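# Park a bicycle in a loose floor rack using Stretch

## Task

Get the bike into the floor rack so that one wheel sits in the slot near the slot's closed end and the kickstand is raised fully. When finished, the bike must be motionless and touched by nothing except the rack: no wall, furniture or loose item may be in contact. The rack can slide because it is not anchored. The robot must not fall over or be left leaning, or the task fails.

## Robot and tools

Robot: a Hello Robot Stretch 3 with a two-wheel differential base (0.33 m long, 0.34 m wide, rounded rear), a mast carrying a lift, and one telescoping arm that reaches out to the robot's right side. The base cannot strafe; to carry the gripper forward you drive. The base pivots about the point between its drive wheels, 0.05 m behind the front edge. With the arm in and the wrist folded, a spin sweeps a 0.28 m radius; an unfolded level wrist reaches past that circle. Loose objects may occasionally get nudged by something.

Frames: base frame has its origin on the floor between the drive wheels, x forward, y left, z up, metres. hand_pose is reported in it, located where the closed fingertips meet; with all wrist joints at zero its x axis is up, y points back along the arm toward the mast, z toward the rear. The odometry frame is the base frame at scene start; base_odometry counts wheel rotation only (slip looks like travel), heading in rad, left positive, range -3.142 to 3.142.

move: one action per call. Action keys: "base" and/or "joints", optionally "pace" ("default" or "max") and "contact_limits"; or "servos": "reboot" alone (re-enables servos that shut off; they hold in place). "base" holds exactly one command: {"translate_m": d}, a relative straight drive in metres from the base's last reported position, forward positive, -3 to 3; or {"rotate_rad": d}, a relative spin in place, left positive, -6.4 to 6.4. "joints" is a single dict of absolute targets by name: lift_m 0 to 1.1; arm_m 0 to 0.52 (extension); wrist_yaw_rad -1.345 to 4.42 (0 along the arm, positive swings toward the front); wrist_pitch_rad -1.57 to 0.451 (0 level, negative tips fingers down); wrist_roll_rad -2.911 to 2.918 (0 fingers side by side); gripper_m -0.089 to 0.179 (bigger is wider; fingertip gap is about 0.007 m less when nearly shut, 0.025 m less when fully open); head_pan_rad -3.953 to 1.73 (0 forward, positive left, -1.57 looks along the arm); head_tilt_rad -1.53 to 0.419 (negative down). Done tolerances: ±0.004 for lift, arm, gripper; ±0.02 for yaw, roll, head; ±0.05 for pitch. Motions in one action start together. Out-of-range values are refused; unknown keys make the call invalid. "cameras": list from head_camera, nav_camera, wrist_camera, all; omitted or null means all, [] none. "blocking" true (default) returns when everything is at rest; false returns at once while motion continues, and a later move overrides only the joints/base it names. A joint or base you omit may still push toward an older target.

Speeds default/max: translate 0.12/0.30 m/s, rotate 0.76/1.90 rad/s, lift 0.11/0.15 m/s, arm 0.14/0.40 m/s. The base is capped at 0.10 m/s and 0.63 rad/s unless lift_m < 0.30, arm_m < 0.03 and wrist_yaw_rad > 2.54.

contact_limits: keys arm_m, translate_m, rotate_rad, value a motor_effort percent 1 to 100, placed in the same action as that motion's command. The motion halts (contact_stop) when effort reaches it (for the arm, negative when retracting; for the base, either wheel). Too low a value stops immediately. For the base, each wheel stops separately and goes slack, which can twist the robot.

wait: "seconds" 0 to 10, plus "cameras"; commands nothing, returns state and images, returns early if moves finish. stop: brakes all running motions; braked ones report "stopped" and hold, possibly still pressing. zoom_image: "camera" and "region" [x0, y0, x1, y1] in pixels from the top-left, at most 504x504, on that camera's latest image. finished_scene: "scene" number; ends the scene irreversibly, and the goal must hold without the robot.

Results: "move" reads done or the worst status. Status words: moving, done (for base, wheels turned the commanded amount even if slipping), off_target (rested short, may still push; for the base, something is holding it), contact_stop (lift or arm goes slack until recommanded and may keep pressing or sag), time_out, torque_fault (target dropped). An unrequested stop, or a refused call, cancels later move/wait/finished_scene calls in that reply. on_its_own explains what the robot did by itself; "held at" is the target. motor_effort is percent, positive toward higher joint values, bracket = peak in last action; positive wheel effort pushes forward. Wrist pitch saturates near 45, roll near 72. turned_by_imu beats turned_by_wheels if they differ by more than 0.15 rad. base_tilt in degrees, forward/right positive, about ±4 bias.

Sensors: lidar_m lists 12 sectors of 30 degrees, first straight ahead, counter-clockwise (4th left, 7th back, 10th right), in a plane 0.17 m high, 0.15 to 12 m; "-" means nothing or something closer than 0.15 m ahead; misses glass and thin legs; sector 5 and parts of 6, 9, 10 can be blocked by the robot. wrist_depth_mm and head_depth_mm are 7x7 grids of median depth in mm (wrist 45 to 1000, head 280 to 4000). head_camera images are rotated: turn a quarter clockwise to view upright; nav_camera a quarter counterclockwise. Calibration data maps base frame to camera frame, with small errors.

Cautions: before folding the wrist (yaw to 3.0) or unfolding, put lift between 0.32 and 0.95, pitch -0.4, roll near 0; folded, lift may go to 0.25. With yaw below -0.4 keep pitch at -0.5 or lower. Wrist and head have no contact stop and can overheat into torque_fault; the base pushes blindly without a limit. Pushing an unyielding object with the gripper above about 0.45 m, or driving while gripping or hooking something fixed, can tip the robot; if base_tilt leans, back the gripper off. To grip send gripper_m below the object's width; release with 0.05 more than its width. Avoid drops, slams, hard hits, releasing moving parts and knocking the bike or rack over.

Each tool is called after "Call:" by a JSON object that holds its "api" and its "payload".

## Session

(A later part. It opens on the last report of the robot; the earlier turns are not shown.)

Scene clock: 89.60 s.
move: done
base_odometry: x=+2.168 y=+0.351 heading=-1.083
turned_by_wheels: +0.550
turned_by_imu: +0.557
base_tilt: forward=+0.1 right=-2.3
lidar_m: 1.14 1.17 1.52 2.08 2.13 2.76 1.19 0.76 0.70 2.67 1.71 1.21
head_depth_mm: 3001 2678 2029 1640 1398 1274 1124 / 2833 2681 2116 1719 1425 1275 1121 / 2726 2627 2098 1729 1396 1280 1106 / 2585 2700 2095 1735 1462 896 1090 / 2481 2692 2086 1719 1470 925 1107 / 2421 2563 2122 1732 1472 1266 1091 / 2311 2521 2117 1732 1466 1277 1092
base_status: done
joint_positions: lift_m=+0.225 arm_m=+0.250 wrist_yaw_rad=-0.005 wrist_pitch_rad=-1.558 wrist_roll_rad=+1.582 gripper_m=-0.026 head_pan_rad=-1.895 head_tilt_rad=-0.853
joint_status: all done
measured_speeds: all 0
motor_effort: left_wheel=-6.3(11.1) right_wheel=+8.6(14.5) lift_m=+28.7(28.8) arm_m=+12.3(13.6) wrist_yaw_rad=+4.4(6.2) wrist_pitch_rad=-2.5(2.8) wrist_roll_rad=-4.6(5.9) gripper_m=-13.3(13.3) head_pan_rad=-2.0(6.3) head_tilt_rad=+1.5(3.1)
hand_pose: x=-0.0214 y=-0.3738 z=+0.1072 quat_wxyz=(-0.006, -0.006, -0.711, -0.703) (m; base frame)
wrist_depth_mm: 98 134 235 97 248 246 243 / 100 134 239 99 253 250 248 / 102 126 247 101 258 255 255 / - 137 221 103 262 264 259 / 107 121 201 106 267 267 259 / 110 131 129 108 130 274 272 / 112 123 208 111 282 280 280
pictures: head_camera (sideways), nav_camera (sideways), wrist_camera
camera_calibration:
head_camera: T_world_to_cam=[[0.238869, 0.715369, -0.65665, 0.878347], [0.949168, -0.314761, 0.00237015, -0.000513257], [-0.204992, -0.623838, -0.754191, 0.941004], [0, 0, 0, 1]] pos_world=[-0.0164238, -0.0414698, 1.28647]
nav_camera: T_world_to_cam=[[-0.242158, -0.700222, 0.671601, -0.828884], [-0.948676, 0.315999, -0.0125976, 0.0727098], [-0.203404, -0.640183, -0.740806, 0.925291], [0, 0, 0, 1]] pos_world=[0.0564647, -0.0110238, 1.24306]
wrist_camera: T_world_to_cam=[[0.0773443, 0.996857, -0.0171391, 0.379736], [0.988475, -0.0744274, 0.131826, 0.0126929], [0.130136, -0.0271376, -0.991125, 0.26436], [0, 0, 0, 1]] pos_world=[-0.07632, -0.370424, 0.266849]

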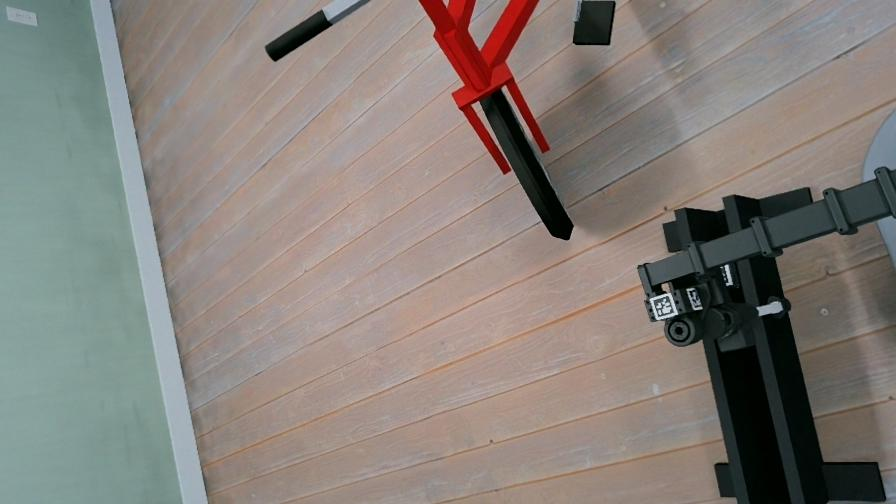

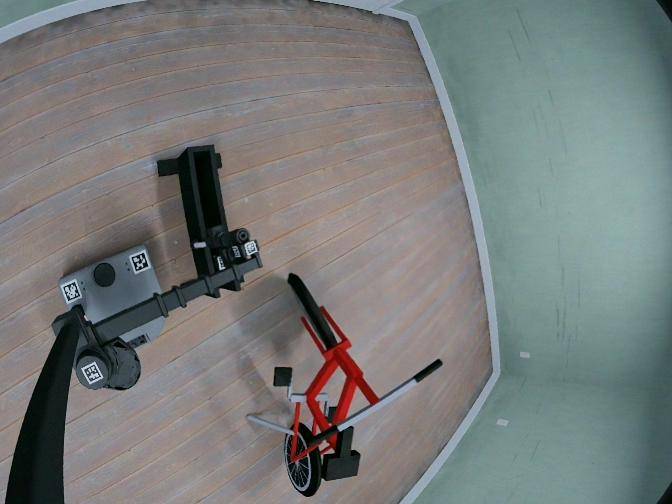

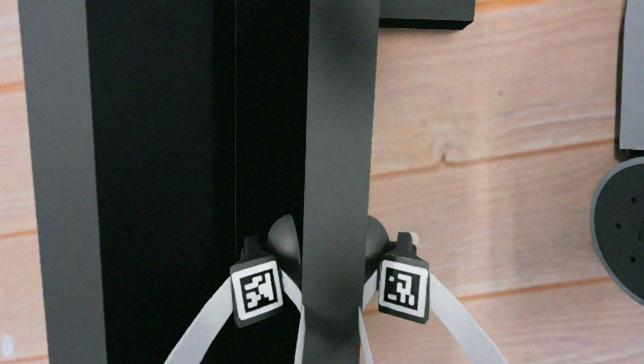

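Call:
{"api": "move", "payload": {"joints": {"head_pan_rad": -2.3, "head_tilt_rad": -0.75}, "cameras": ["head_camera"]}}

Call:
{"api": "zoom_image", "payload": {"camera": "head_camera", "region": [380, 150, 780, 450]}}

Scene clock: 90.80 s.
move: done
base_odometry: x=+2.168 y=+0.351 heading=-1.083
turned_by_wheels: +0.000
turned_by_imu: +0.000
base_tilt: forward=+0.1 right=-2.3
lidar_m: 1.14 1.17 1.52 2.09 2.13 2.76 1.18 0.76 0.70 2.67 1.71 1.21
head_depth_mm: 2465 2747 2433 1154 1444 1319 1155 / 2688 2958 2440 1907 1503 1333 1153 / 2912 3142 2428 1748 1455 1328 1155 / 3199 3411 2468 1909 1459 1332 1156 / 3064 3210 2440 1909 1452 1334 1039 / 2826 3013 2409 1917 1571 1324 827 / 2563 2869 2467 1911 1567 1330 1012
base_status: not commanded
joint_positions: lift_m=+0.225 arm_m=+0.250 wrist_yaw_rad=-0.005 wrist_pitch_rad=-1.558 wrist_roll_rad=+1.582 gripper_m=-0.026 head_pan_rad=-2.295 head_tilt_rad=-0.754
joint_status: all done
measured_speeds: all 0
motor_effort: left_wheel=-6.7(6.8) right_wheel=+8.9(9.0) lift_m=+29.0(29.0) arm_m=+11.3(12.3) wrist_yaw_rad=+4.5(5.3) wrist_pitch_rad=-2.7(2.8) wrist_roll_rad=-4.6(4.8) gripper_m=-12.2(13.0) head_pan_rad=-1.8(5.5) head_tilt_rad=+1.7(3.0)
hand_pose: x=-0.0214 y=-0.3738 z=+0.1072 quat_wxyz=(-0.006, -0.006, -0.711, -0.703) (m; base frame)
wrist_depth_mm: 98 133 235 97 250 246 243 / 100 134 240 98 253 251 250 / 102 127 246 101 257 256 254 / - 137 222 103 264 262 258 / 107 121 201 106 268 268 259 / 110 130 129 108 129 275 272 / 112 123 209 111 282 279 280
pictures: head_camera (sideways)
camera_calibration:
head_camera: T_world_to_cam=[[0.453304, 0.51489, -0.727601, 0.969498], [0.75195, -0.659217, 0.00197569, 0.00120304], [-0.47863, -0.548016, -0.685997, 0.853984], [0, 0, 0, 1]] pos_world=[-0.0316394, -0.0303954, 1.29124]

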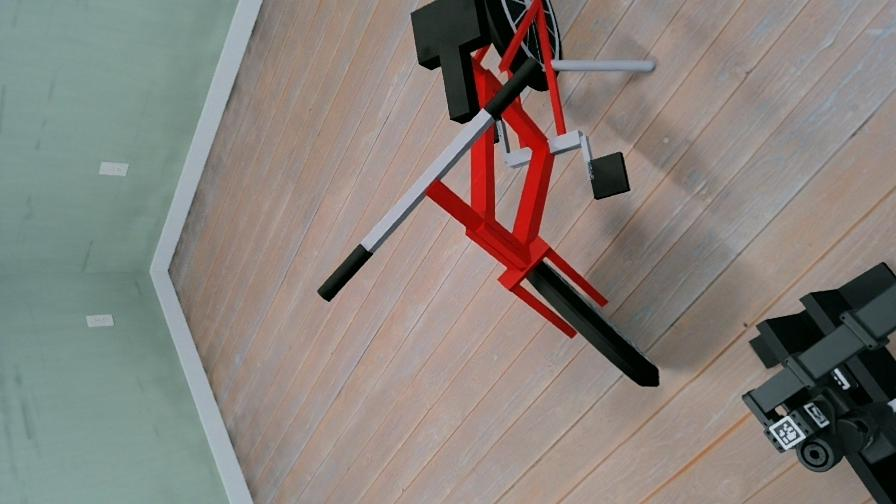

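Scaled by 1.260 from the camera's 896x504 image, which has a finer 1280x720 frame.

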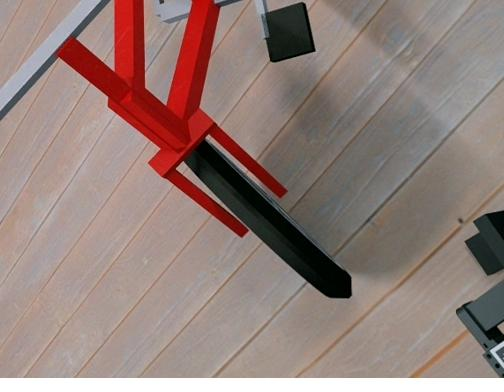

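Call:
{"api": "move", "payload": {"joints": {"arm_m": 0.19}, "cameras": []}}

Call:
{"api": "move", "payload": {"base": {"rotate_rad": -0.92}, "joints": {"head_pan_rad": -1.57, "head_tilt_rad": -0.75}}}

Scene clock: 94.23 s.
move: done
base_odometry: x=+2.168 y=+0.351 heading=-1.083
turned_by_wheels: +0.000
turned_by_imu: +0.000
base_tilt: forward=+0.1 right=-2.3
lidar_m: 1.14 1.17 1.52 2.08 2.13 2.77 1.18 0.76 0.70 2.67 1.71 1.21
head_depth_mm: 2458 2746 2454 1160 1450 1327 1157 / 2699 2993 2448 1899 1490 1334 1157 / 2927 3166 2446 1770 1457 1321 1152 / 3243 3414 2439 1896 1455 1333 1158 / 3089 3205 2423 1928 1450 1331 989 / 2781 3048 2438 1927 1582 1341 775 / 2593 2872 2452 1941 1579 1332 1156
base_status: not commanded
joint_positions: lift_m=+0.225 arm_m=+0.190 wrist_yaw_rad=-0.005 wrist_pitch_rad=-1.557 wrist_roll_rad=+1.582 gripper_m=-0.026 head_pan_rad=-2.295 head_tilt_rad=-0.754
joint_status: all done
measured_speeds: all 0
motor_effort: left_wheel=-5.6(6.8) right_wheel=+8.3(8.8) lift_m=+28.9(29.6) arm_m=-13.5(17.6) wrist_yaw_rad=+4.1(5.4) wrist_pitch_rad=-2.8(3.2) wrist_roll_rad=-4.7(4.8) gripper_m=-12.6(13.1) head_pan_rad=-2.1(2.9) head_tilt_rad=+1.8(2.8)
hand_pose: x=-0.0214 y=-0.3142 z=+0.1072 quat_wxyz=(-0.006, -0.006, -0.712, -0.702) (m; base frame)
wrist_depth_mm: 98 118 218 98 248 245 171 / 100 121 227 98 253 250 174 / 102 123 236 101 257 256 176 / - 134 246 103 263 260 180 / 107 120 221 105 268 265 182 / 110 131 129 108 129 276 184 / 113 125 246 111 281 280 279
pictures: none
No camera images: "cameras" was empty.

Scene clock: 96.80 s.
move: done
base_odometry: x=+2.168 y=+0.351 heading=-2.002
turned_by_wheels: -0.920
turned_by_imu: -0.932
base_tilt: forward=+0.1 right=-2.3
lidar_m: 1.54 1.17 1.14 1.20 1.71 2.09 2.21 2.68 1.02 0.76 0.70 2.67
head_depth_mm: 2304 2543 2467 1896 1569 1325 1159 / 2430 2699 2435 1375 1558 1329 1154 / 2583 2885 2423 1220 1500 1324 790 / 2699 3068 2473 1852 1455 1343 890 / 2992 3210 2435 1850 1463 1334 1109 / 3163 3416 2431 1917 1459 1338 1114 / 2993 3154 2488 1927 1578 1304 1154
base_status: done
joint_positions: lift_m=+0.225 arm_m=+0.190 wrist_yaw_rad=+0.004 wrist_pitch_rad=-1.559 wrist_roll_rad=+1.557 gripper_m=-0.026 head_pan_rad=-1.575 head_tilt_rad=-0.754
joint_status: all done
measured_speeds: all 0
motor_effort: left_wheel=+8.1(12.5) right_wheel=-7.9(12.0) lift_m=+29.5(30.0) arm_m=-4.6(13.5) wrist_yaw_rad=-3.5(4.8) wrist_pitch_rad=-2.7(3.0) wrist_roll_rad=+3.7(4.7) gripper_m=-12.4(13.1) head_pan_rad=+2.1(4.9) head_tilt_rad=+1.0(3.7)
hand_pose: x=-0.0216 y=-0.3137 z=+0.1072 quat_wxyz=(+0.006, +0.006, -0.711, -0.703) (m; base frame)
wrist_depth_mm: 111 154 237 97 248 247 174 / 109 157 232 99 252 251 176 / 107 144 223 101 257 255 186 / - 140 237 104 262 260 179 / 107 134 218 106 268 265 181 / 110 131 129 109 129 274 182 / 112 126 131 111 282 278 193
pictures: head_camera (sideways), nav_camera (sideways), wrist_camera
camera_calibration:
head_camera: T_world_to_cam=[[0.00158102, 0.685738, -0.727847, 0.972574], [0.999998, -0.00021012, 0.00197422, -0.00030814], [0.00120086, -0.727849, -0.685737, 0.850718], [0, 0, 0, 1]] pos_world=[-0.00225111, -0.0477364, 1.29125]
nav_camera: T_world_to_cam=[[-0.00945933, -0.670983, 0.741412, -0.92128], [-0.999924, 0.000524378, -0.012283, 0.0726144], [0.00785291, -0.741472, -0.670938, 0.833132], [0, 0, 0, 1]] pos_world=[0.0573517, -0.000457005, 1.24292]
wrist_camera: T_world_to_cam=[[0.043133, 0.998928, -0.0168209, 0.319712], [0.990484, -0.0405538, 0.131519, 0.0280636], [0.130695, -0.0223336, -0.991171, 0.267547], [0, 0, 0, 1]] pos_world=[-0.0765539, -0.312256, 0.266872]

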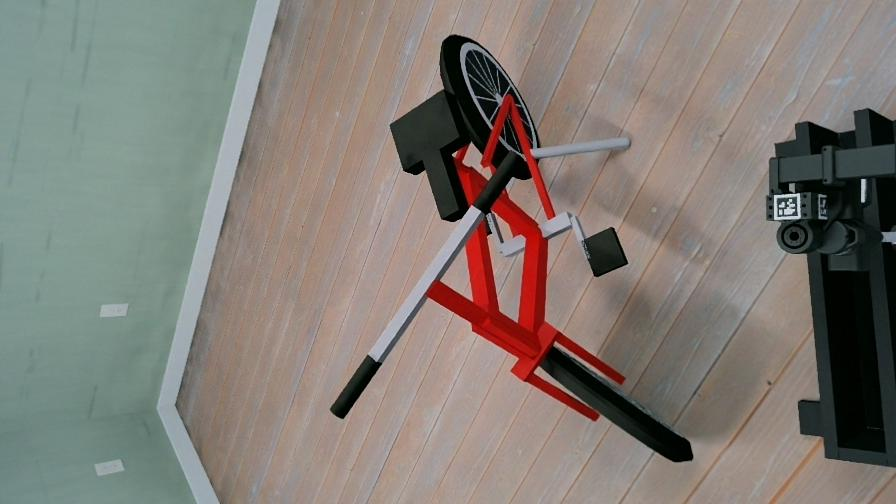

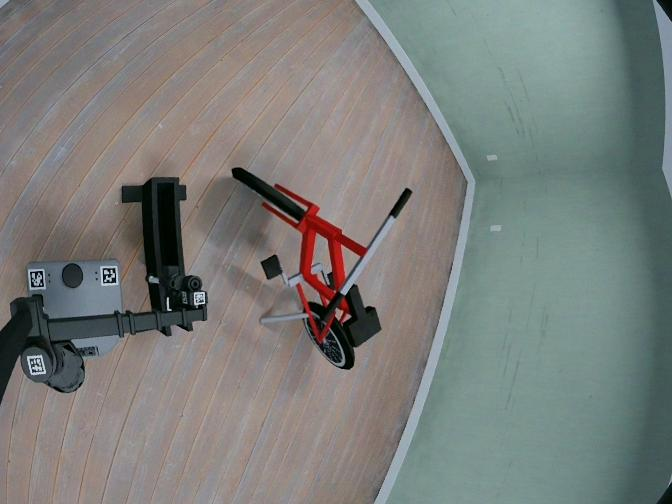

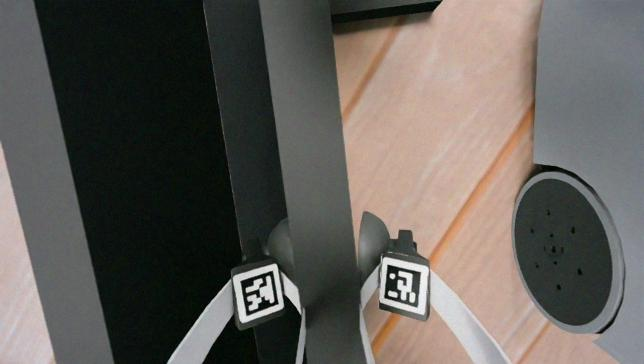

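Call:
{"api": "move", "payload": {"base": {"translate_m": 0.52}, "cameras": ["head_camera"]}}

Call:
{"api": "move", "payload": {"base": {"rotate_rad": 0.57}, "joints": {"head_pan_rad": -2.0, "head_tilt_rad": -0.75}}}

Scene clock: 103.43 s.
move: done
base_odometry: x=+1.951 y=-0.121 heading=-2.002
turned_by_wheels: +0.000
turned_by_imu: +0.000
base_tilt: forward=+0.1 right=-2.4
lidar_m: 1.15 0.88 0.86 0.90 1.29 2.52 2.66 2.98 0.63 0.62 2.29 2.24
head_depth_mm: 2543 2855 2443 1898 1450 1314 1159 / 2683 2991 2451 1900 1221 1331 1136 / 2871 3077 2437 1912 1563 1277 790 / 3001 3268 2456 1912 1574 1339 886 / 3166 3323 2434 1905 1563 1331 1093 / 2776 3047 2440 1935 1577 1338 1099 / 2490 2706 2454 1899 1568 1335 1132
base_status: done
joint_positions: lift_m=+0.225 arm_m=+0.190 wrist_yaw_rad=+0.001 wrist_pitch_rad=-1.560 wrist_roll_rad=+1.571 gripper_m=-0.026 head_pan_rad=-1.575 head_tilt_rad=-0.754
joint_status: not commanded
measured_speeds: all 0
motor_effort: left_wheel=+5.6(11.4) right_wheel=+2.4(6.4) lift_m=+30.6(31.1) arm_m=+13.9(14.5) wrist_yaw_rad=-0.6(4.3) wrist_pitch_rad=-2.0(2.6) wrist_roll_rad=-1.0(3.8) gripper_m=-12.4(13.2) head_pan_rad=+2.2(3.4) head_tilt_rad=+1.7(2.9)
hand_pose: x=-0.0216 y=-0.3132 z=+0.1072 quat_wxyz=(+0.001, +0.000, -0.710, -0.704) (m; base frame)
wrist_depth_mm: 99 139 222 97 247 247 172 / 101 139 223 99 254 252 174 / 102 130 252 101 258 256 176 / - 140 225 103 264 262 178 / 107 122 199 106 270 268 180 / 110 130 129 109 129 274 182 / 112 122 130 111 283 280 188
pictures: head_camera (sideways)
camera_calibration:
head_camera: T_world_to_cam=[[0.00157979, 0.685738, -0.727847, 0.972574], [0.999998, -0.000208333, 0.00197422, -0.000308141], [0.00120216, -0.727849, -0.685737, 0.850718], [0, 0, 0, 1]] pos_world=[-0.00225102, -0.0477365, 1.29125]

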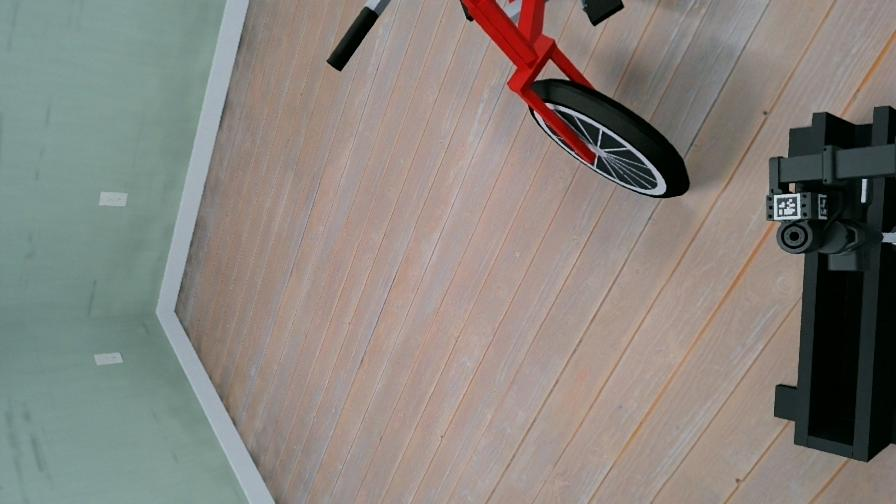

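Scene clock: 105.43 s.
move: done
base_odometry: x=+1.951 y=-0.121 heading=-1.432
turned_by_wheels: +0.570
turned_by_imu: +0.577
base_tilt: forward=+0.1 right=-2.3
lidar_m: 0.87 0.86 0.92 1.37 2.53 2.70 1.53 0.62 0.64 2.27 2.24 1.11
head_depth_mm: 2720 2923 2416 1930 1188 1330 1147 / 2903 3094 2424 1904 1560 1276 1155 / 3105 3336 2422 1912 1566 1332 1151 / 2955 3167 2429 1924 1563 1328 991 / 2655 2928 2442 1932 1572 1333 795 / 2461 2723 2456 1922 1573 1326 1154 / 2214 2461 2470 1924 1576 1325 1158
base_status: done
joint_positions: lift_m=+0.225 arm_m=+0.190 wrist_yaw_rad=-0.006 wrist_pitch_rad=-1.558 wrist_roll_rad=+1.583 gripper_m=-0.026 head_pan_rad=-1.995 head_tilt_rad=-0.754
joint_status: all done
measured_speeds: all 0
motor_effort: left_wheel=-6.8(11.2) right_wheel=+8.9(14.2) lift_m=+31.0(31.5) arm_m=+11.2(14.2) wrist_yaw_rad=+4.0(5.6) wrist_pitch_rad=-2.6(3.0) wrist_roll_rad=-4.9(6.2) gripper_m=-12.7(13.0) head_pan_rad=-2.4(4.0) head_tilt_rad=+1.5(3.5)
hand_pose: x=-0.0214 y=-0.3138 z=+0.1072 quat_wxyz=(-0.006, -0.007, -0.711, -0.703) (m; base frame)
wrist_depth_mm: 98 129 228 97 247 246 170 / 100 115 233 99 252 251 172 / 102 125 241 101 259 257 176 / - 135 248 103 264 261 179 / 107 120 201 106 267 266 181 / 110 131 129 108 129 275 183 / 113 124 131 111 283 281 277
pictures: head_camera (sideways), nav_camera (sideways), wrist_camera
camera_calibration:
head_camera: T_world_to_cam=[[0.280901, 0.625521, -0.727886, 0.970921], [0.913094, -0.407744, 0.00197398, 0.000222282], [-0.295557, -0.665183, -0.685695, 0.852474], [0, 0, 0, 1]] pos_world=[-0.0209815, -0.040189, 1.29126]
nav_camera: T_world_to_cam=[[-0.282082, -0.608836, 0.74145, -0.919667], [-0.912899, 0.408001, -0.0122828, 0.0720833], [-0.295034, -0.680334, -0.670895, 0.834925], [0, 0, 0, 1]] pos_world=[0.0527145, -0.0213082, 1.24292]
wrist_camera: T_world_to_cam=[[0.0785436, 0.996761, -0.0172579, 0.319967], [0.988383, -0.0756006, 0.131846, 0.0167785], [0.130114, -0.0274131, -0.99112, 0.265897], [0, 0, 0, 1]] pos_world=[-0.0763117, -0.310373, 0.266845]

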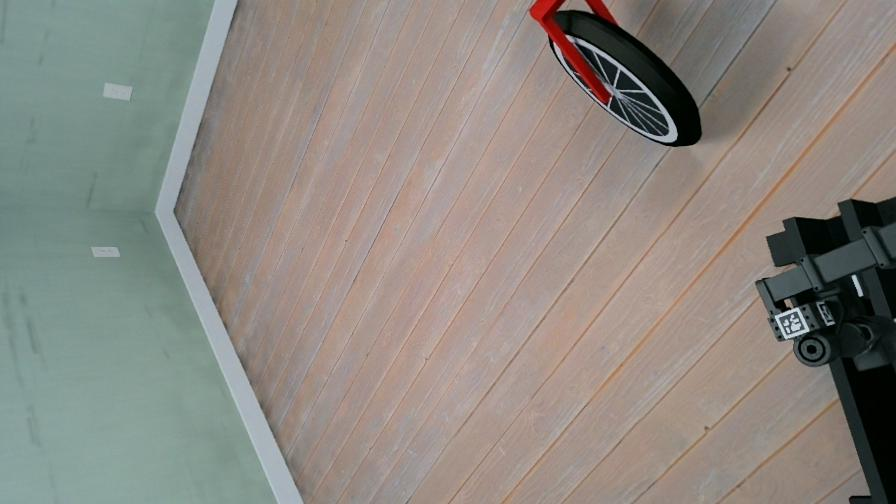

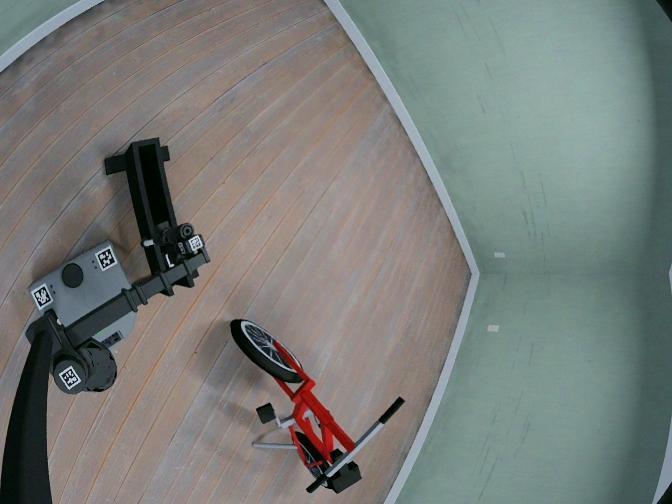

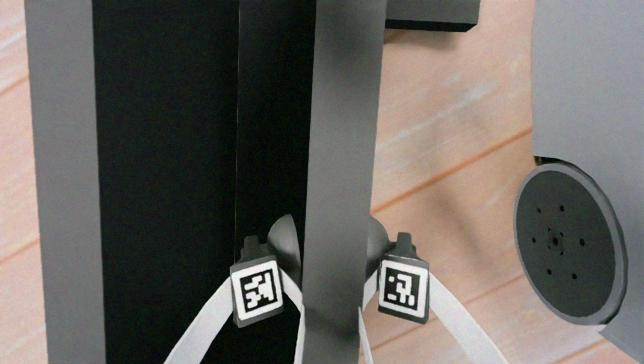

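Call:
{"api": "move", "payload": {"joints": {"arm_m": 0.443}, "cameras": []}}

Call:
{"api": "move", "payload": {"base": {"rotate_rad": 0.06}, "joints": {"head_pan_rad": -2.0, "head_tilt_rad": -0.62}}}

Scene clock: 110.60 s.
move: done
base_odometry: x=+1.951 y=-0.121 heading=-1.432
turned_by_wheels: +0.000
turned_by_imu: +0.001
base_tilt: forward=+0.1 right=-2.2
lidar_m: 0.87 0.86 0.92 1.36 2.53 2.71 1.52 0.63 0.64 2.27 2.24 1.11
head_depth_mm: 2699 2905 2447 1909 1193 1323 1152 / 2890 3125 2433 1911 1573 1279 1154 / 3154 3263 2415 1893 1572 1324 1152 / 2991 3228 2435 1910 1557 1332 1092 / 2687 2973 2415 1929 1568 1044 1151 / 2435 2684 2457 1896 1565 1095 1155 / 2241 2472 2439 1907 1566 1329 1119
base_status: not commanded
joint_positions: lift_m=+0.225 arm_m=+0.443 wrist_yaw_rad=+0.002 wrist_pitch_rad=-1.573 wrist_roll_rad=+1.563 gripper_m=-0.026 head_pan_rad=-1.995 head_tilt_rad=-0.754
joint_status: all done
measured_speeds: all 0
motor_effort: left_wheel=-6.2(7.0) right_wheel=+7.8(9.1) lift_m=+31.3(32.3) arm_m=+15.0(18.4) wrist_yaw_rad=-1.5(5.6) wrist_pitch_rad=+0.1(2.8) wrist_roll_rad=+1.8(4.9) gripper_m=-13.1(13.3) head_pan_rad=-2.0(3.0) head_tilt_rad=+2.1(2.7)
hand_pose: x=-0.0216 y=-0.5630 z=+0.1075 quat_wxyz=(+0.004, +0.003, -0.706, -0.708) (m; base frame)
wrist_depth_mm: 110 153 242 97 248 249 249 / 108 157 249 99 253 254 252 / 105 142 245 101 259 258 258 / - 140 238 103 266 265 264 / 106 127 227 106 269 270 270 / 108 130 129 108 129 277 278 / 111 125 199 111 281 283 280
pictures: none
No camera images: "cameras" was empty.

Scene clock: 111.43 s.
move: done
base_odometry: x=+1.951 y=-0.121 heading=-1.373
turned_by_wheels: +0.059
turned_by_imu: +0.060
base_tilt: forward=+0.1 right=-2.3
lidar_m: 0.86 0.86 0.94 1.47 2.53 2.76 1.28 0.62 2.76 2.25 2.11 1.06
head_depth_mm: 2697 2969 3042 2248 1769 1145 1190 / 2959 3211 3175 2255 1764 1427 1191 / 2996 3463 3109 2243 1762 1438 1212 / 2737 3092 3131 2260 1754 1433 1197 / 2484 2746 2972 2259 1759 1438 1069 / 2271 2461 2722 2266 1755 1439 1033 / 2096 2324 2523 2258 1751 1438 1114
base_status: done
joint_positions: lift_m=+0.225 arm_m=+0.443 wrist_yaw_rad=+0.003 wrist_pitch_rad=-1.570 wrist_roll_rad=+1.569 gripper_m=-0.026 head_pan_rad=-1.995 head_tilt_rad=-0.626
joint_status: all done
measured_speeds: all 0
motor_effort: left_wheel=-7.4(12.7) right_wheel=+12.0(16.6) lift_m=+30.7(31.4) arm_m=+9.7(15.0) wrist_yaw_rad=-3.2(3.9) wrist_pitch_rad=-0.6(0.7) wrist_roll_rad=+0.0(1.9) gripper_m=-12.5(13.1) head_pan_rad=-2.6(3.8) head_tilt_rad=+3.4(4.0)
hand_pose: x=-0.0216 y=-0.5639 z=+0.1074 quat_wxyz=(+0.002, +0.002, -0.707, -0.707) (m; base frame)
wrist_depth_mm: 102 141 228 97 249 247 247 / 102 141 228 99 254 255 254 / 102 131 256 101 259 258 257 / - 140 225 103 263 263 263 / 106 122 227 106 266 268 266 / 108 130 129 108 129 274 276 / 111 122 225 110 281 282 284
pictures: head_camera (sideways), nav_camera (sideways), wrist_camera
camera_calibration:
head_camera: T_world_to_cam=[[0.240341, 0.535634, -0.809526, 1.07758], [0.913169, -0.407578, 0.00143254, 0.000926437], [-0.329178, -0.739579, -0.587082, 0.724402], [0, 0, 0, 1]] pos_world=[-0.0213764, -0.0410596, 1.29761]
nav_camera: T_world_to_cam=[[-0.240858, -0.517479, 0.821099, -1.02374], [-0.913517, 0.406631, -0.011697, 0.0713264], [-0.327832, -0.752905, -0.570666, 0.704742], [0, 0, 0, 1]] pos_world=[0.0496184, -0.0281648, 1.2436]
wrist_camera: T_world_to_cam=[[0.0552602, 0.998455, -0.00577933, 0.568469], [0.989906, -0.0540286, 0.131025, 0.0103168], [0.13051, -0.0129614, -0.991362, 0.267509], [0, 0, 0, 1]] pos_world=[-0.076539, -0.563566, 0.267132]

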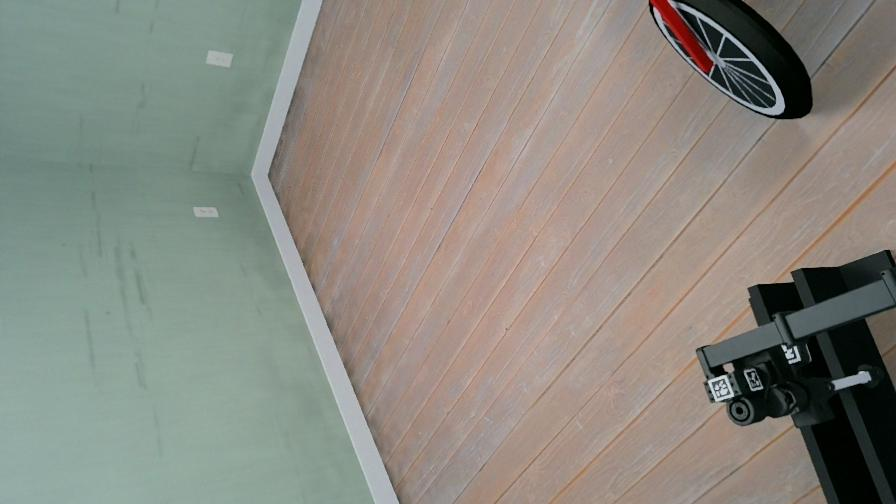

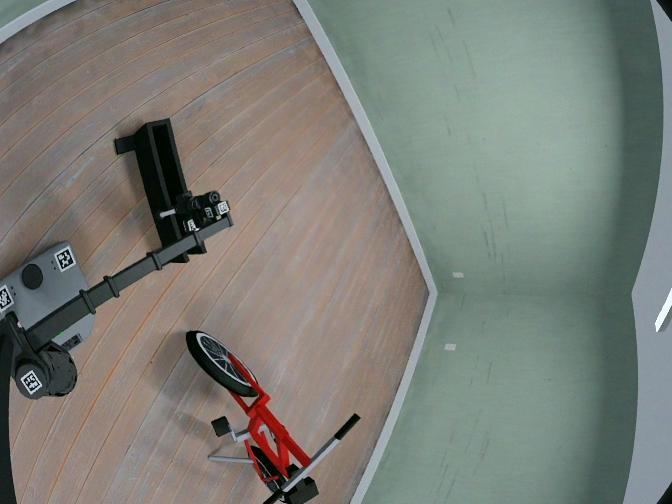

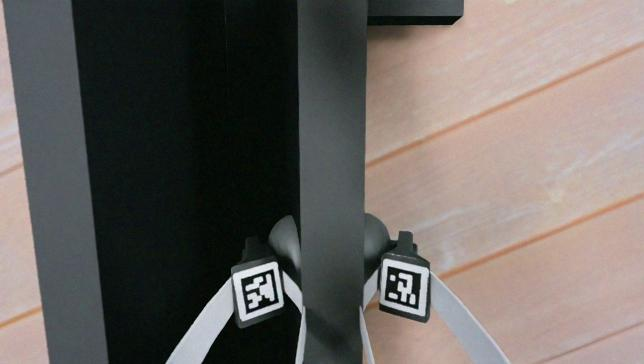

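Call:
{"api": "move", "payload": {"base": {"rotate_rad": -0.11}, "joints": {"head_pan_rad": -2.0, "head_tilt_rad": -0.8}}}

Scene clock: 114.13 s.
move: done
base_odometry: x=+1.951 y=-0.121 heading=-1.482
turned_by_wheels: -0.110
turned_by_imu: -0.111
base_tilt: forward=+0.1 right=-2.3
lidar_m: 0.88 0.86 0.90 1.29 2.55 2.66 2.98 0.63 0.63 2.29 2.24 1.16
head_depth_mm: 2676 2919 2298 1845 1435 1301 1139 / 2851 2992 2297 1831 1286 1275 1141 / 3049 3061 2278 1817 1535 1297 1143 / 3175 3083 2256 1830 1529 1287 792 / 2825 2973 2310 1842 1523 1168 1138 / 2567 2805 2290 1833 1515 1143 1138 / 2323 2534 2337 1841 1526 1202 1124
base_status: done
joint_positions: lift_m=+0.225 arm_m=+0.443 wrist_yaw_rad=+0.001 wrist_pitch_rad=-1.567 wrist_roll_rad=+1.564 gripper_m=-0.026 head_pan_rad=-1.995 head_tilt_rad=-0.790
joint_status: all done
measured_speeds: all 0
motor_effort: left_wheel=+9.2(12.5) right_wheel=-10.0(14.0) lift_m=+28.5(29.5) arm_m=-5.2(5.4) wrist_yaw_rad=-0.1(2.4) wrist_pitch_rad=-1.1(1.3) wrist_roll_rad=+1.5(1.5) gripper_m=-12.9(12.9) head_pan_rad=-2.2(5.2) head_tilt_rad=-4.8(6.3)
hand_pose: x=-0.0216 y=-0.5646 z=+0.1074 quat_wxyz=(+0.003, +0.002, -0.708, -0.706) (m; base frame)
wrist_depth_mm: 110 153 237 97 247 247 245 / 108 156 250 99 254 253 253 / 105 142 244 101 256 257 257 / - 140 237 104 265 263 262 / 107 134 220 106 267 269 270 / - 131 129 108 129 275 274 / 111 127 131 111 282 279 281
pictures: head_camera (sideways), nav_camera (sideways), wrist_camera
camera_calibration:
head_camera: T_world_to_cam=[[0.291473, 0.648799, -0.702925, 0.938326], [0.913032, -0.407883, 0.0021196, 0.0000331767], [-0.285336, -0.64241, -0.711261, 0.885664], [0, 0, 0, 1]] pos_world=[-0.0208154, -0.0398122, 1.28951]
nav_camera: T_world_to_cam=[[-0.292856, -0.632564, 0.717006, -0.887744], [-0.912685, 0.408475, -0.0124106, 0.0722478], [-0.285029, -0.658035, -0.696956, 0.868761], [0, 0, 0, 1]] pos_world=[0.0535802, -0.019391, 1.2429]
wrist_camera: T_world_to_cam=[[0.0528386, 0.998567, -0.00850382, 0.569456], [0.990034, -0.0512701, 0.131165, 0.0117783], [0.130541, -0.0153497, -0.991324, 0.266077], [0, 0, 0, 1]] pos_world=[-0.0764842, -0.563952, 0.267066]

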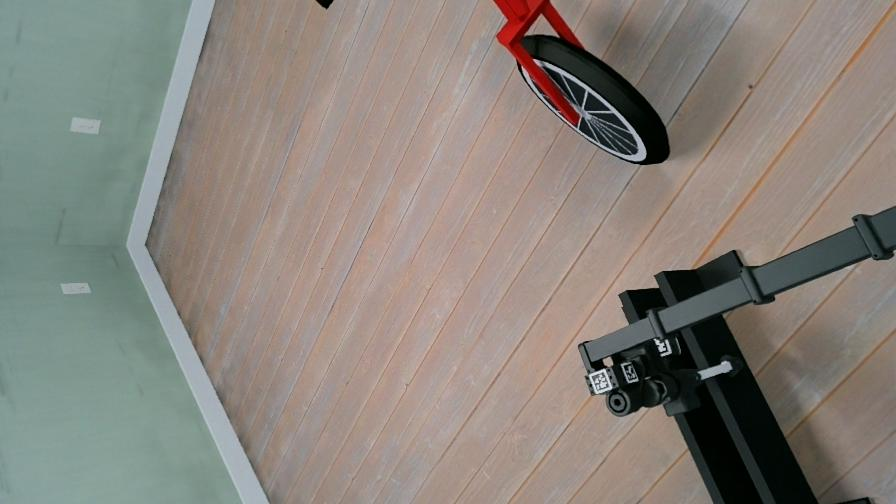

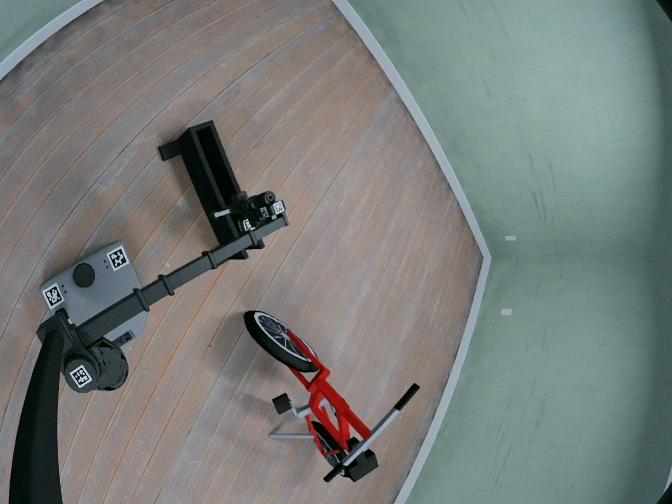

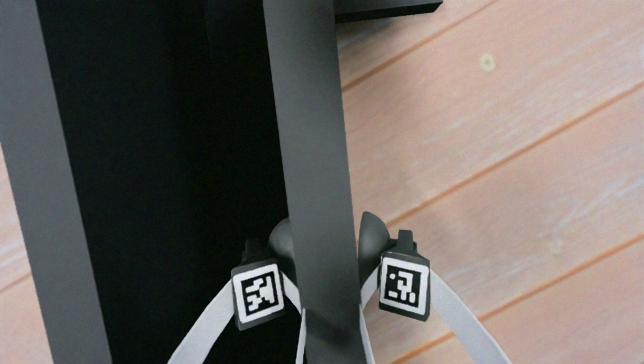

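Call:
{"api": "move", "payload": {"base": {"rotate_rad": -0.15}, "cameras": ["wrist_camera"]}}

Call:
{"api": "move", "payload": {"base": {"translate_m": 0.05}}}

Scene clock: 115.50 s.
move: done
base_odometry: x=+1.951 y=-0.121 heading=-1.632
turned_by_wheels: -0.149
turned_by_imu: -0.151
base_tilt: forward=+0.2 right=-2.3
lidar_m: 0.92 0.86 0.87 1.12 2.46 2.56 3.11 0.91 0.62 2.40 2.24 1.33
head_depth_mm: 2542 2778 2302 1692 1449 1312 1144 / 2690 2869 2286 1830 1424 1309 1149 / 2779 2985 2276 1862 1335 1281 1144 / 2989 3110 2308 1827 1524 1291 791 / 3134 3104 2280 1829 1527 1166 1140 / 2937 3079 2301 1856 1544 1144 1143 / 2611 2843 2295 1847 1523 1207 1125
base_status: done
joint_positions: lift_m=+0.225 arm_m=+0.443 wrist_yaw_rad=+0.002 wrist_pitch_rad=-1.567 wrist_roll_rad=+1.560 gripper_m=-0.026 head_pan_rad=-1.995 head_tilt_rad=-0.790
joint_status: not commanded
measured_speeds: all 0
motor_effort: left_wheel=+9.6(16.1) right_wheel=-10.4(17.2) lift_m=+27.3(28.3) arm_m=-6.6(7.3) wrist_yaw_rad=-1.6(2.8) wrist_pitch_rad=-0.8(1.3) wrist_roll_rad=+2.6(2.8) gripper_m=-12.3(13.1) head_pan_rad=-2.1(3.2) head_tilt_rad=-4.5(5.4)
hand_pose: x=-0.0216 y=-0.5646 z=+0.1074 quat_wxyz=(+0.005, +0.004, -0.708, -0.706) (m; base frame)
wrist_depth_mm: 111 154 241 97 248 247 246 / 109 157 238 99 253 250 252 / 106 145 244 101 256 258 258 / - 140 237 104 263 265 263 / 107 135 221 106 266 270 269 / - 131 129 108 128 276 276 / 111 127 131 110 283 282 281
pictures: wrist_camera
camera_calibration:
wrist_camera: T_world_to_cam=[[0.048132, 0.998805, -0.00850157, 0.569471], [0.990266, -0.0466042, 0.131154, 0.0144471], [0.130601, -0.0147315, -0.991326, 0.266431], [0, 0, 0, 1]] pos_world=[-0.0765125, -0.564193, 0.267067]

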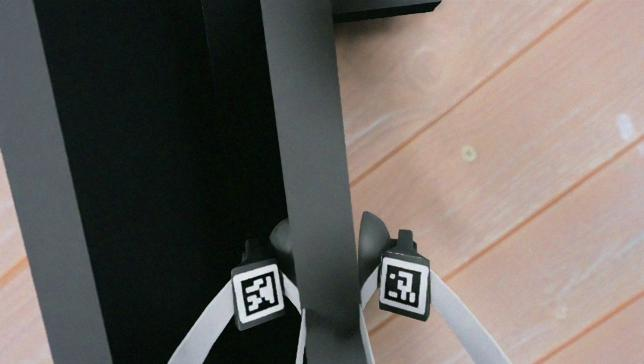

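Scene clock: 117.07 s.
move: done
base_odometry: x=+1.948 y=-0.171 heading=-1.632
turned_by_wheels: +0.000
turned_by_imu: +0.000
base_tilt: forward=+0.1 right=-2.3
lidar_m: 0.88 0.82 0.83 1.06 2.34 2.59 3.15 0.95 0.65 2.37 2.21 1.27
head_depth_mm: 2552 2813 2211 1682 1488 1313 1141 / 2682 2954 2293 1829 1289 1310 1143 / 2852 2980 2291 1842 1449 1311 1144 / 3003 3142 2302 1832 1532 1276 790 / 3219 3079 2331 1830 1536 1169 1145 / 2978 3076 2303 1839 1531 1155 1144 / 2611 2783 2298 1851 1536 1200 1144
base_status: done
joint_positions: lift_m=+0.225 arm_m=+0.443 wrist_yaw_rad=+0.003 wrist_pitch_rad=-1.567 wrist_roll_rad=+1.566 gripper_m=-0.026 head_pan_rad=-1.995 head_tilt_rad=-0.790
joint_status: not commanded
measured_speeds: all 0
motor_effort: left_wheel=+3.8(11.0) right_wheel=+6.8(10.2) lift_m=+26.1(27.7) arm_m=-5.3(6.6) wrist_yaw_rad=-2.9(3.3) wrist_pitch_rad=-1.1(1.3) wrist_roll_rad=+0.9(2.8) gripper_m=-12.6(13.2) head_pan_rad=-2.4(3.2) head_tilt_rad=-5.2(5.7)
hand_pose: x=-0.0216 y=-0.5646 z=+0.1074 quat_wxyz=(+0.003, +0.003, -0.708, -0.706) (m; base frame)
wrist_depth_mm: - 145 238 97 250 248 246 / - 144 235 99 252 254 252 / 102 144 234 101 258 258 256 / - 133 228 103 264 262 262 / 106 132 225 105 268 269 268 / - 131 129 108 129 273 274 / 111 121 131 110 282 280 280
pictures: head_camera (sideways), nav_camera (sideways), wrist_camera
camera_calibration:
head_camera: T_world_to_cam=[[0.291514, 0.64889, -0.702824, 0.938194], [0.913032, -0.407883, 0.00212017, 0.0000324314], [-0.285294, -0.642318, -0.711361, 0.885793], [0, 0, 0, 1]] pos_world=[-0.0208147, -0.0398106, 1.2895]
nav_camera: T_world_to_cam=[[-0.292898, -0.632657, 0.716907, -0.887614], [-0.912684, 0.408477, -0.0124111, 0.0722484], [-0.284988, -0.657945, -0.697058, 0.868893], [0, 0, 0, 1]] pos_world=[0.0535837, -0.0193833, 1.2429]
wrist_camera: T_world_to_cam=[[0.0522401, 0.998598, -0.00850469, 0.569445], [0.990064, -0.0506765, 0.13117, 0.0121648], [0.130555, -0.0152725, -0.991323, 0.266128], [0, 0, 0, 1]] pos_world=[-0.0765361, -0.563966, 0.267066]

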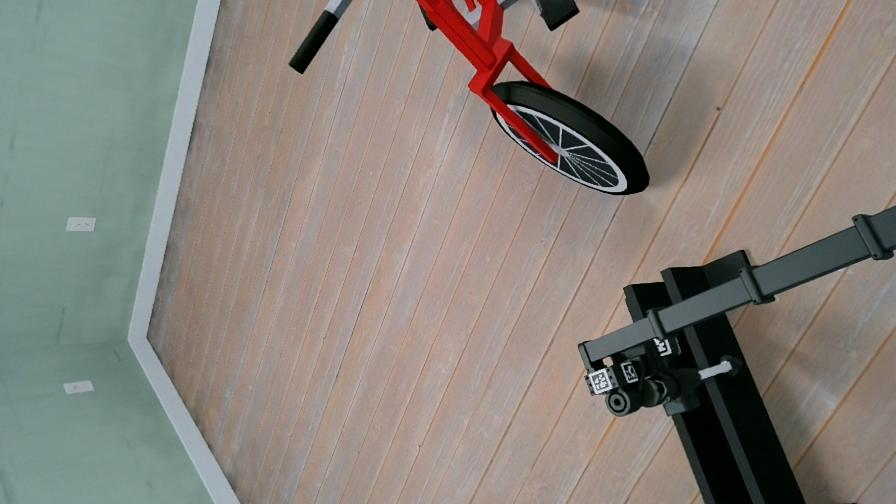

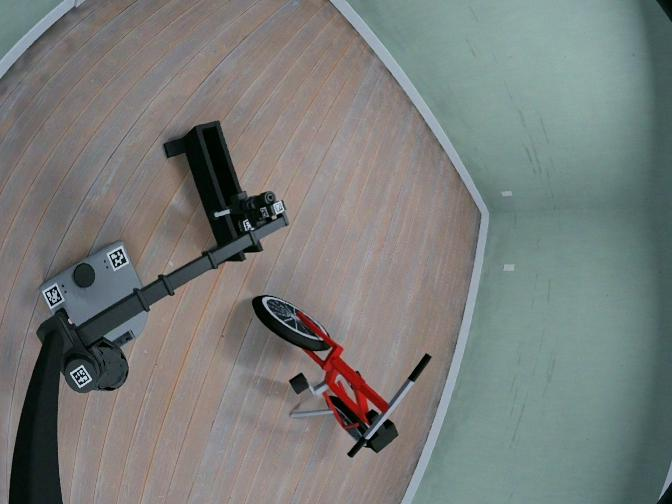

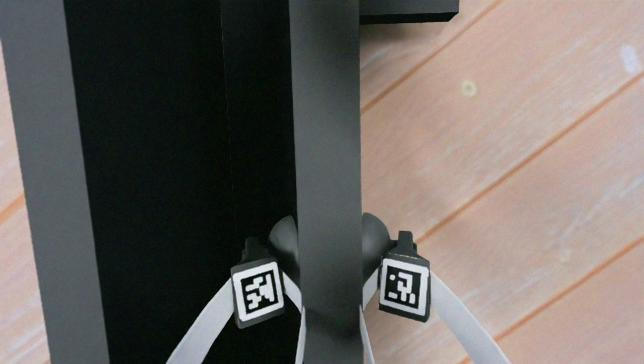

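Call:
{"api": "move", "payload": {"base": {"rotate_rad": 0.1}, "cameras": ["wrist_camera"]}}

Call:
{"api": "move", "payload": {"base": {"translate_m": 0.05}}}

Scene clock: 118.27 s.
move: done
base_odometry: x=+1.948 y=-0.171 heading=-1.533
turned_by_wheels: +0.099
turned_by_imu: +0.101
base_tilt: forward=+0.2 right=-2.3
lidar_m: 0.85 0.82 0.85 1.16 2.57 2.66 3.04 0.66 0.65 2.29 2.21 1.14
head_depth_mm: 2637 2842 2318 1830 1426 1305 1137 / 2835 2950 2298 1849 1274 1306 1141 / 2991 3097 2306 1829 1528 1309 1148 / 3267 3075 2296 1833 1525 1283 795 / 2949 3084 2332 1845 1522 1157 1142 / 2646 2818 2285 1856 1526 1146 1151 / 2386 2605 2263 1848 1527 1194 1144
base_status: done
joint_positions: lift_m=+0.225 arm_m=+0.443 wrist_yaw_rad=-0.001 wrist_pitch_rad=-1.567 wrist_roll_rad=+1.577 gripper_m=-0.026 head_pan_rad=-1.995 head_tilt_rad=-0.790
joint_status: not commanded
measured_speeds: all 0
motor_effort: left_wheel=-8.6(11.4) right_wheel=+11.8(16.6) lift_m=+25.0(26.2) arm_m=-1.7(5.1) wrist_yaw_rad=+0.1(3.3) wrist_pitch_rad=-1.0(1.2) wrist_roll_rad=-2.8(2.8) gripper_m=-12.6(13.2) head_pan_rad=-1.5(3.1) head_tilt_rad=-4.1(5.6)
hand_pose: x=-0.0215 y=-0.5646 z=+0.1074 quat_wxyz=(-0.002, -0.003, -0.708, -0.706) (m; base frame)
wrist_depth_mm: 97 122 231 97 249 247 247 / 100 121 237 99 254 251 251 / 102 124 247 101 258 258 256 / - 135 251 103 264 262 263 / 106 120 225 106 268 268 269 / - 131 129 108 129 274 274 / 112 123 240 111 283 280 282
pictures: wrist_camera
camera_calibration:
wrist_camera: T_world_to_cam=[[0.0670814, 0.997711, -0.00851157, 0.569245], [0.989196, -0.0653896, 0.131206, 0.00375374], [0.130349, -0.0172211, -0.991319, 0.265012], [0, 0, 0, 1]] pos_world=[-0.076443, -0.563133, 0.267064]

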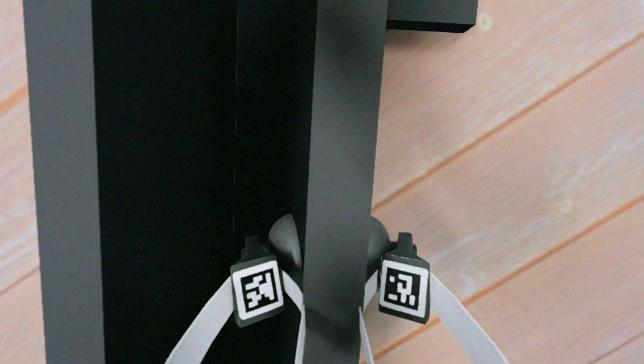

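Scene clock: 119.83 s.
move: done
base_odometry: x=+1.950 y=-0.221 heading=-1.533
turned_by_wheels: +0.000
turned_by_imu: +0.000
base_tilt: forward=+0.1 right=-2.2
lidar_m: 0.80 0.77 0.80 1.10 2.60 2.67 3.10 0.69 3.10 2.26 2.19 1.10
head_depth_mm: 2693 2883 2309 1845 1296 1304 1149 / 2799 3043 2277 1840 1386 1307 1140 / 2997 3102 2285 1846 1528 1305 1148 / 3172 3066 2322 1824 1536 1286 792 / 2948 3041 2285 1834 1534 1162 1148 / 2637 2832 2323 1841 1525 1155 1137 / 2328 2599 2305 1840 1531 1192 1140
base_status: done
joint_positions: lift_m=+0.225 arm_m=+0.443 wrist_yaw_rad=-0.001 wrist_pitch_rad=-1.567 wrist_roll_rad=+1.577 gripper_m=-0.026 head_pan_rad=-1.995 head_tilt_rad=-0.790
joint_status: not commanded
measured_speeds: all 0
motor_effort: left_wheel=-2.8(5.0) right_wheel=+13.1(18.0) lift_m=+23.9(25.1) arm_m=+4.5(4.5) wrist_yaw_rad=-0.1(2.0) wrist_pitch_rad=-1.0(1.2) wrist_roll_rad=-2.8(2.9) gripper_m=-12.5(13.0) head_pan_rad=-2.5(3.5) head_tilt_rad=-4.2(5.2)
hand_pose: x=-0.0215 y=-0.5646 z=+0.1074 quat_wxyz=(-0.002, -0.003, -0.708, -0.706) (m; base frame)
wrist_depth_mm: 98 133 241 97 248 248 247 / 99 135 242 99 255 251 254 / 102 127 250 101 257 257 257 / - 137 254 103 264 263 262 / 106 121 203 106 269 268 269 / - 130 129 108 130 276 275 / 111 123 209 111 284 280 281
pictures: head_camera (sideways), nav_camera (sideways), wrist_camera
camera_calibration:
head_camera: T_world_to_cam=[[0.291538, 0.648943, -0.702764, 0.938117], [0.913032, -0.407884, 0.00212051, 0.0000319944], [-0.28527, -0.642264, -0.711419, 0.885869], [0, 0, 0, 1]] pos_world=[-0.0208143, -0.0398096, 1.2895]
nav_camera: T_world_to_cam=[[-0.292922, -0.632712, 0.716849, -0.887538], [-0.912684, 0.408478, -0.0124114, 0.0722488], [-0.284964, -0.657892, -0.697118, 0.86897], [0, 0, 0, 1]] pos_world=[0.0535857, -0.0193788, 1.2429]
wrist_camera: T_world_to_cam=[[0.0671246, 0.997708, -0.00851157, 0.569245], [0.989193, -0.0654324, 0.131206, 0.00372834], [0.130348, -0.0172267, -0.991319, 0.265008], [0, 0, 0, 1]] pos_world=[-0.0764417, -0.563131, 0.267064]

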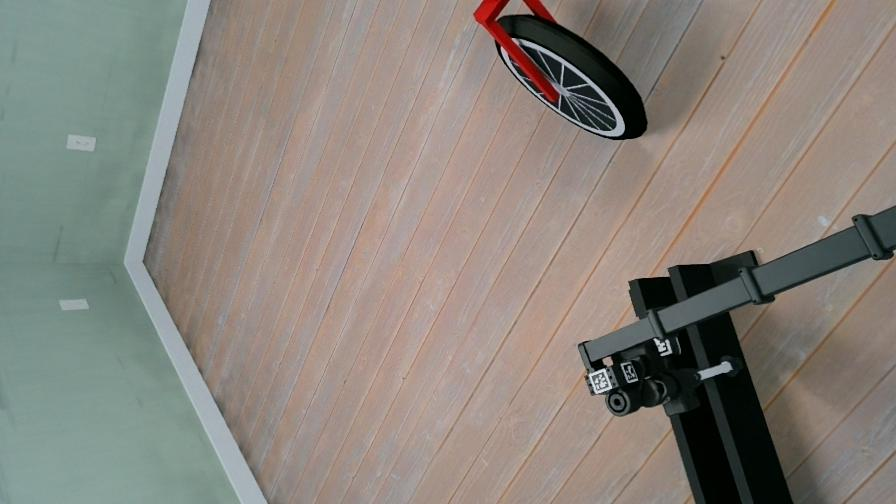

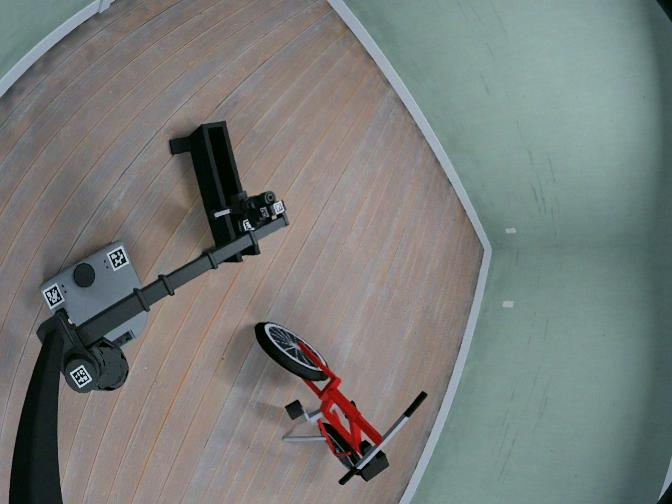

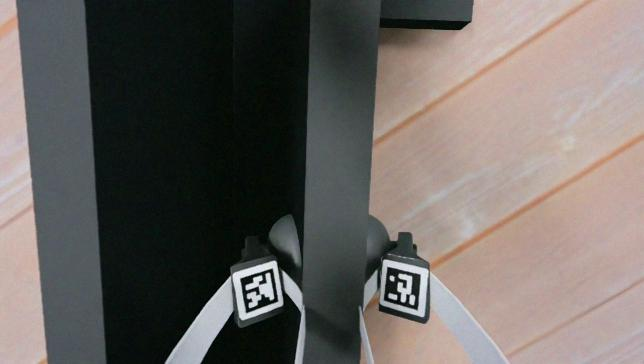

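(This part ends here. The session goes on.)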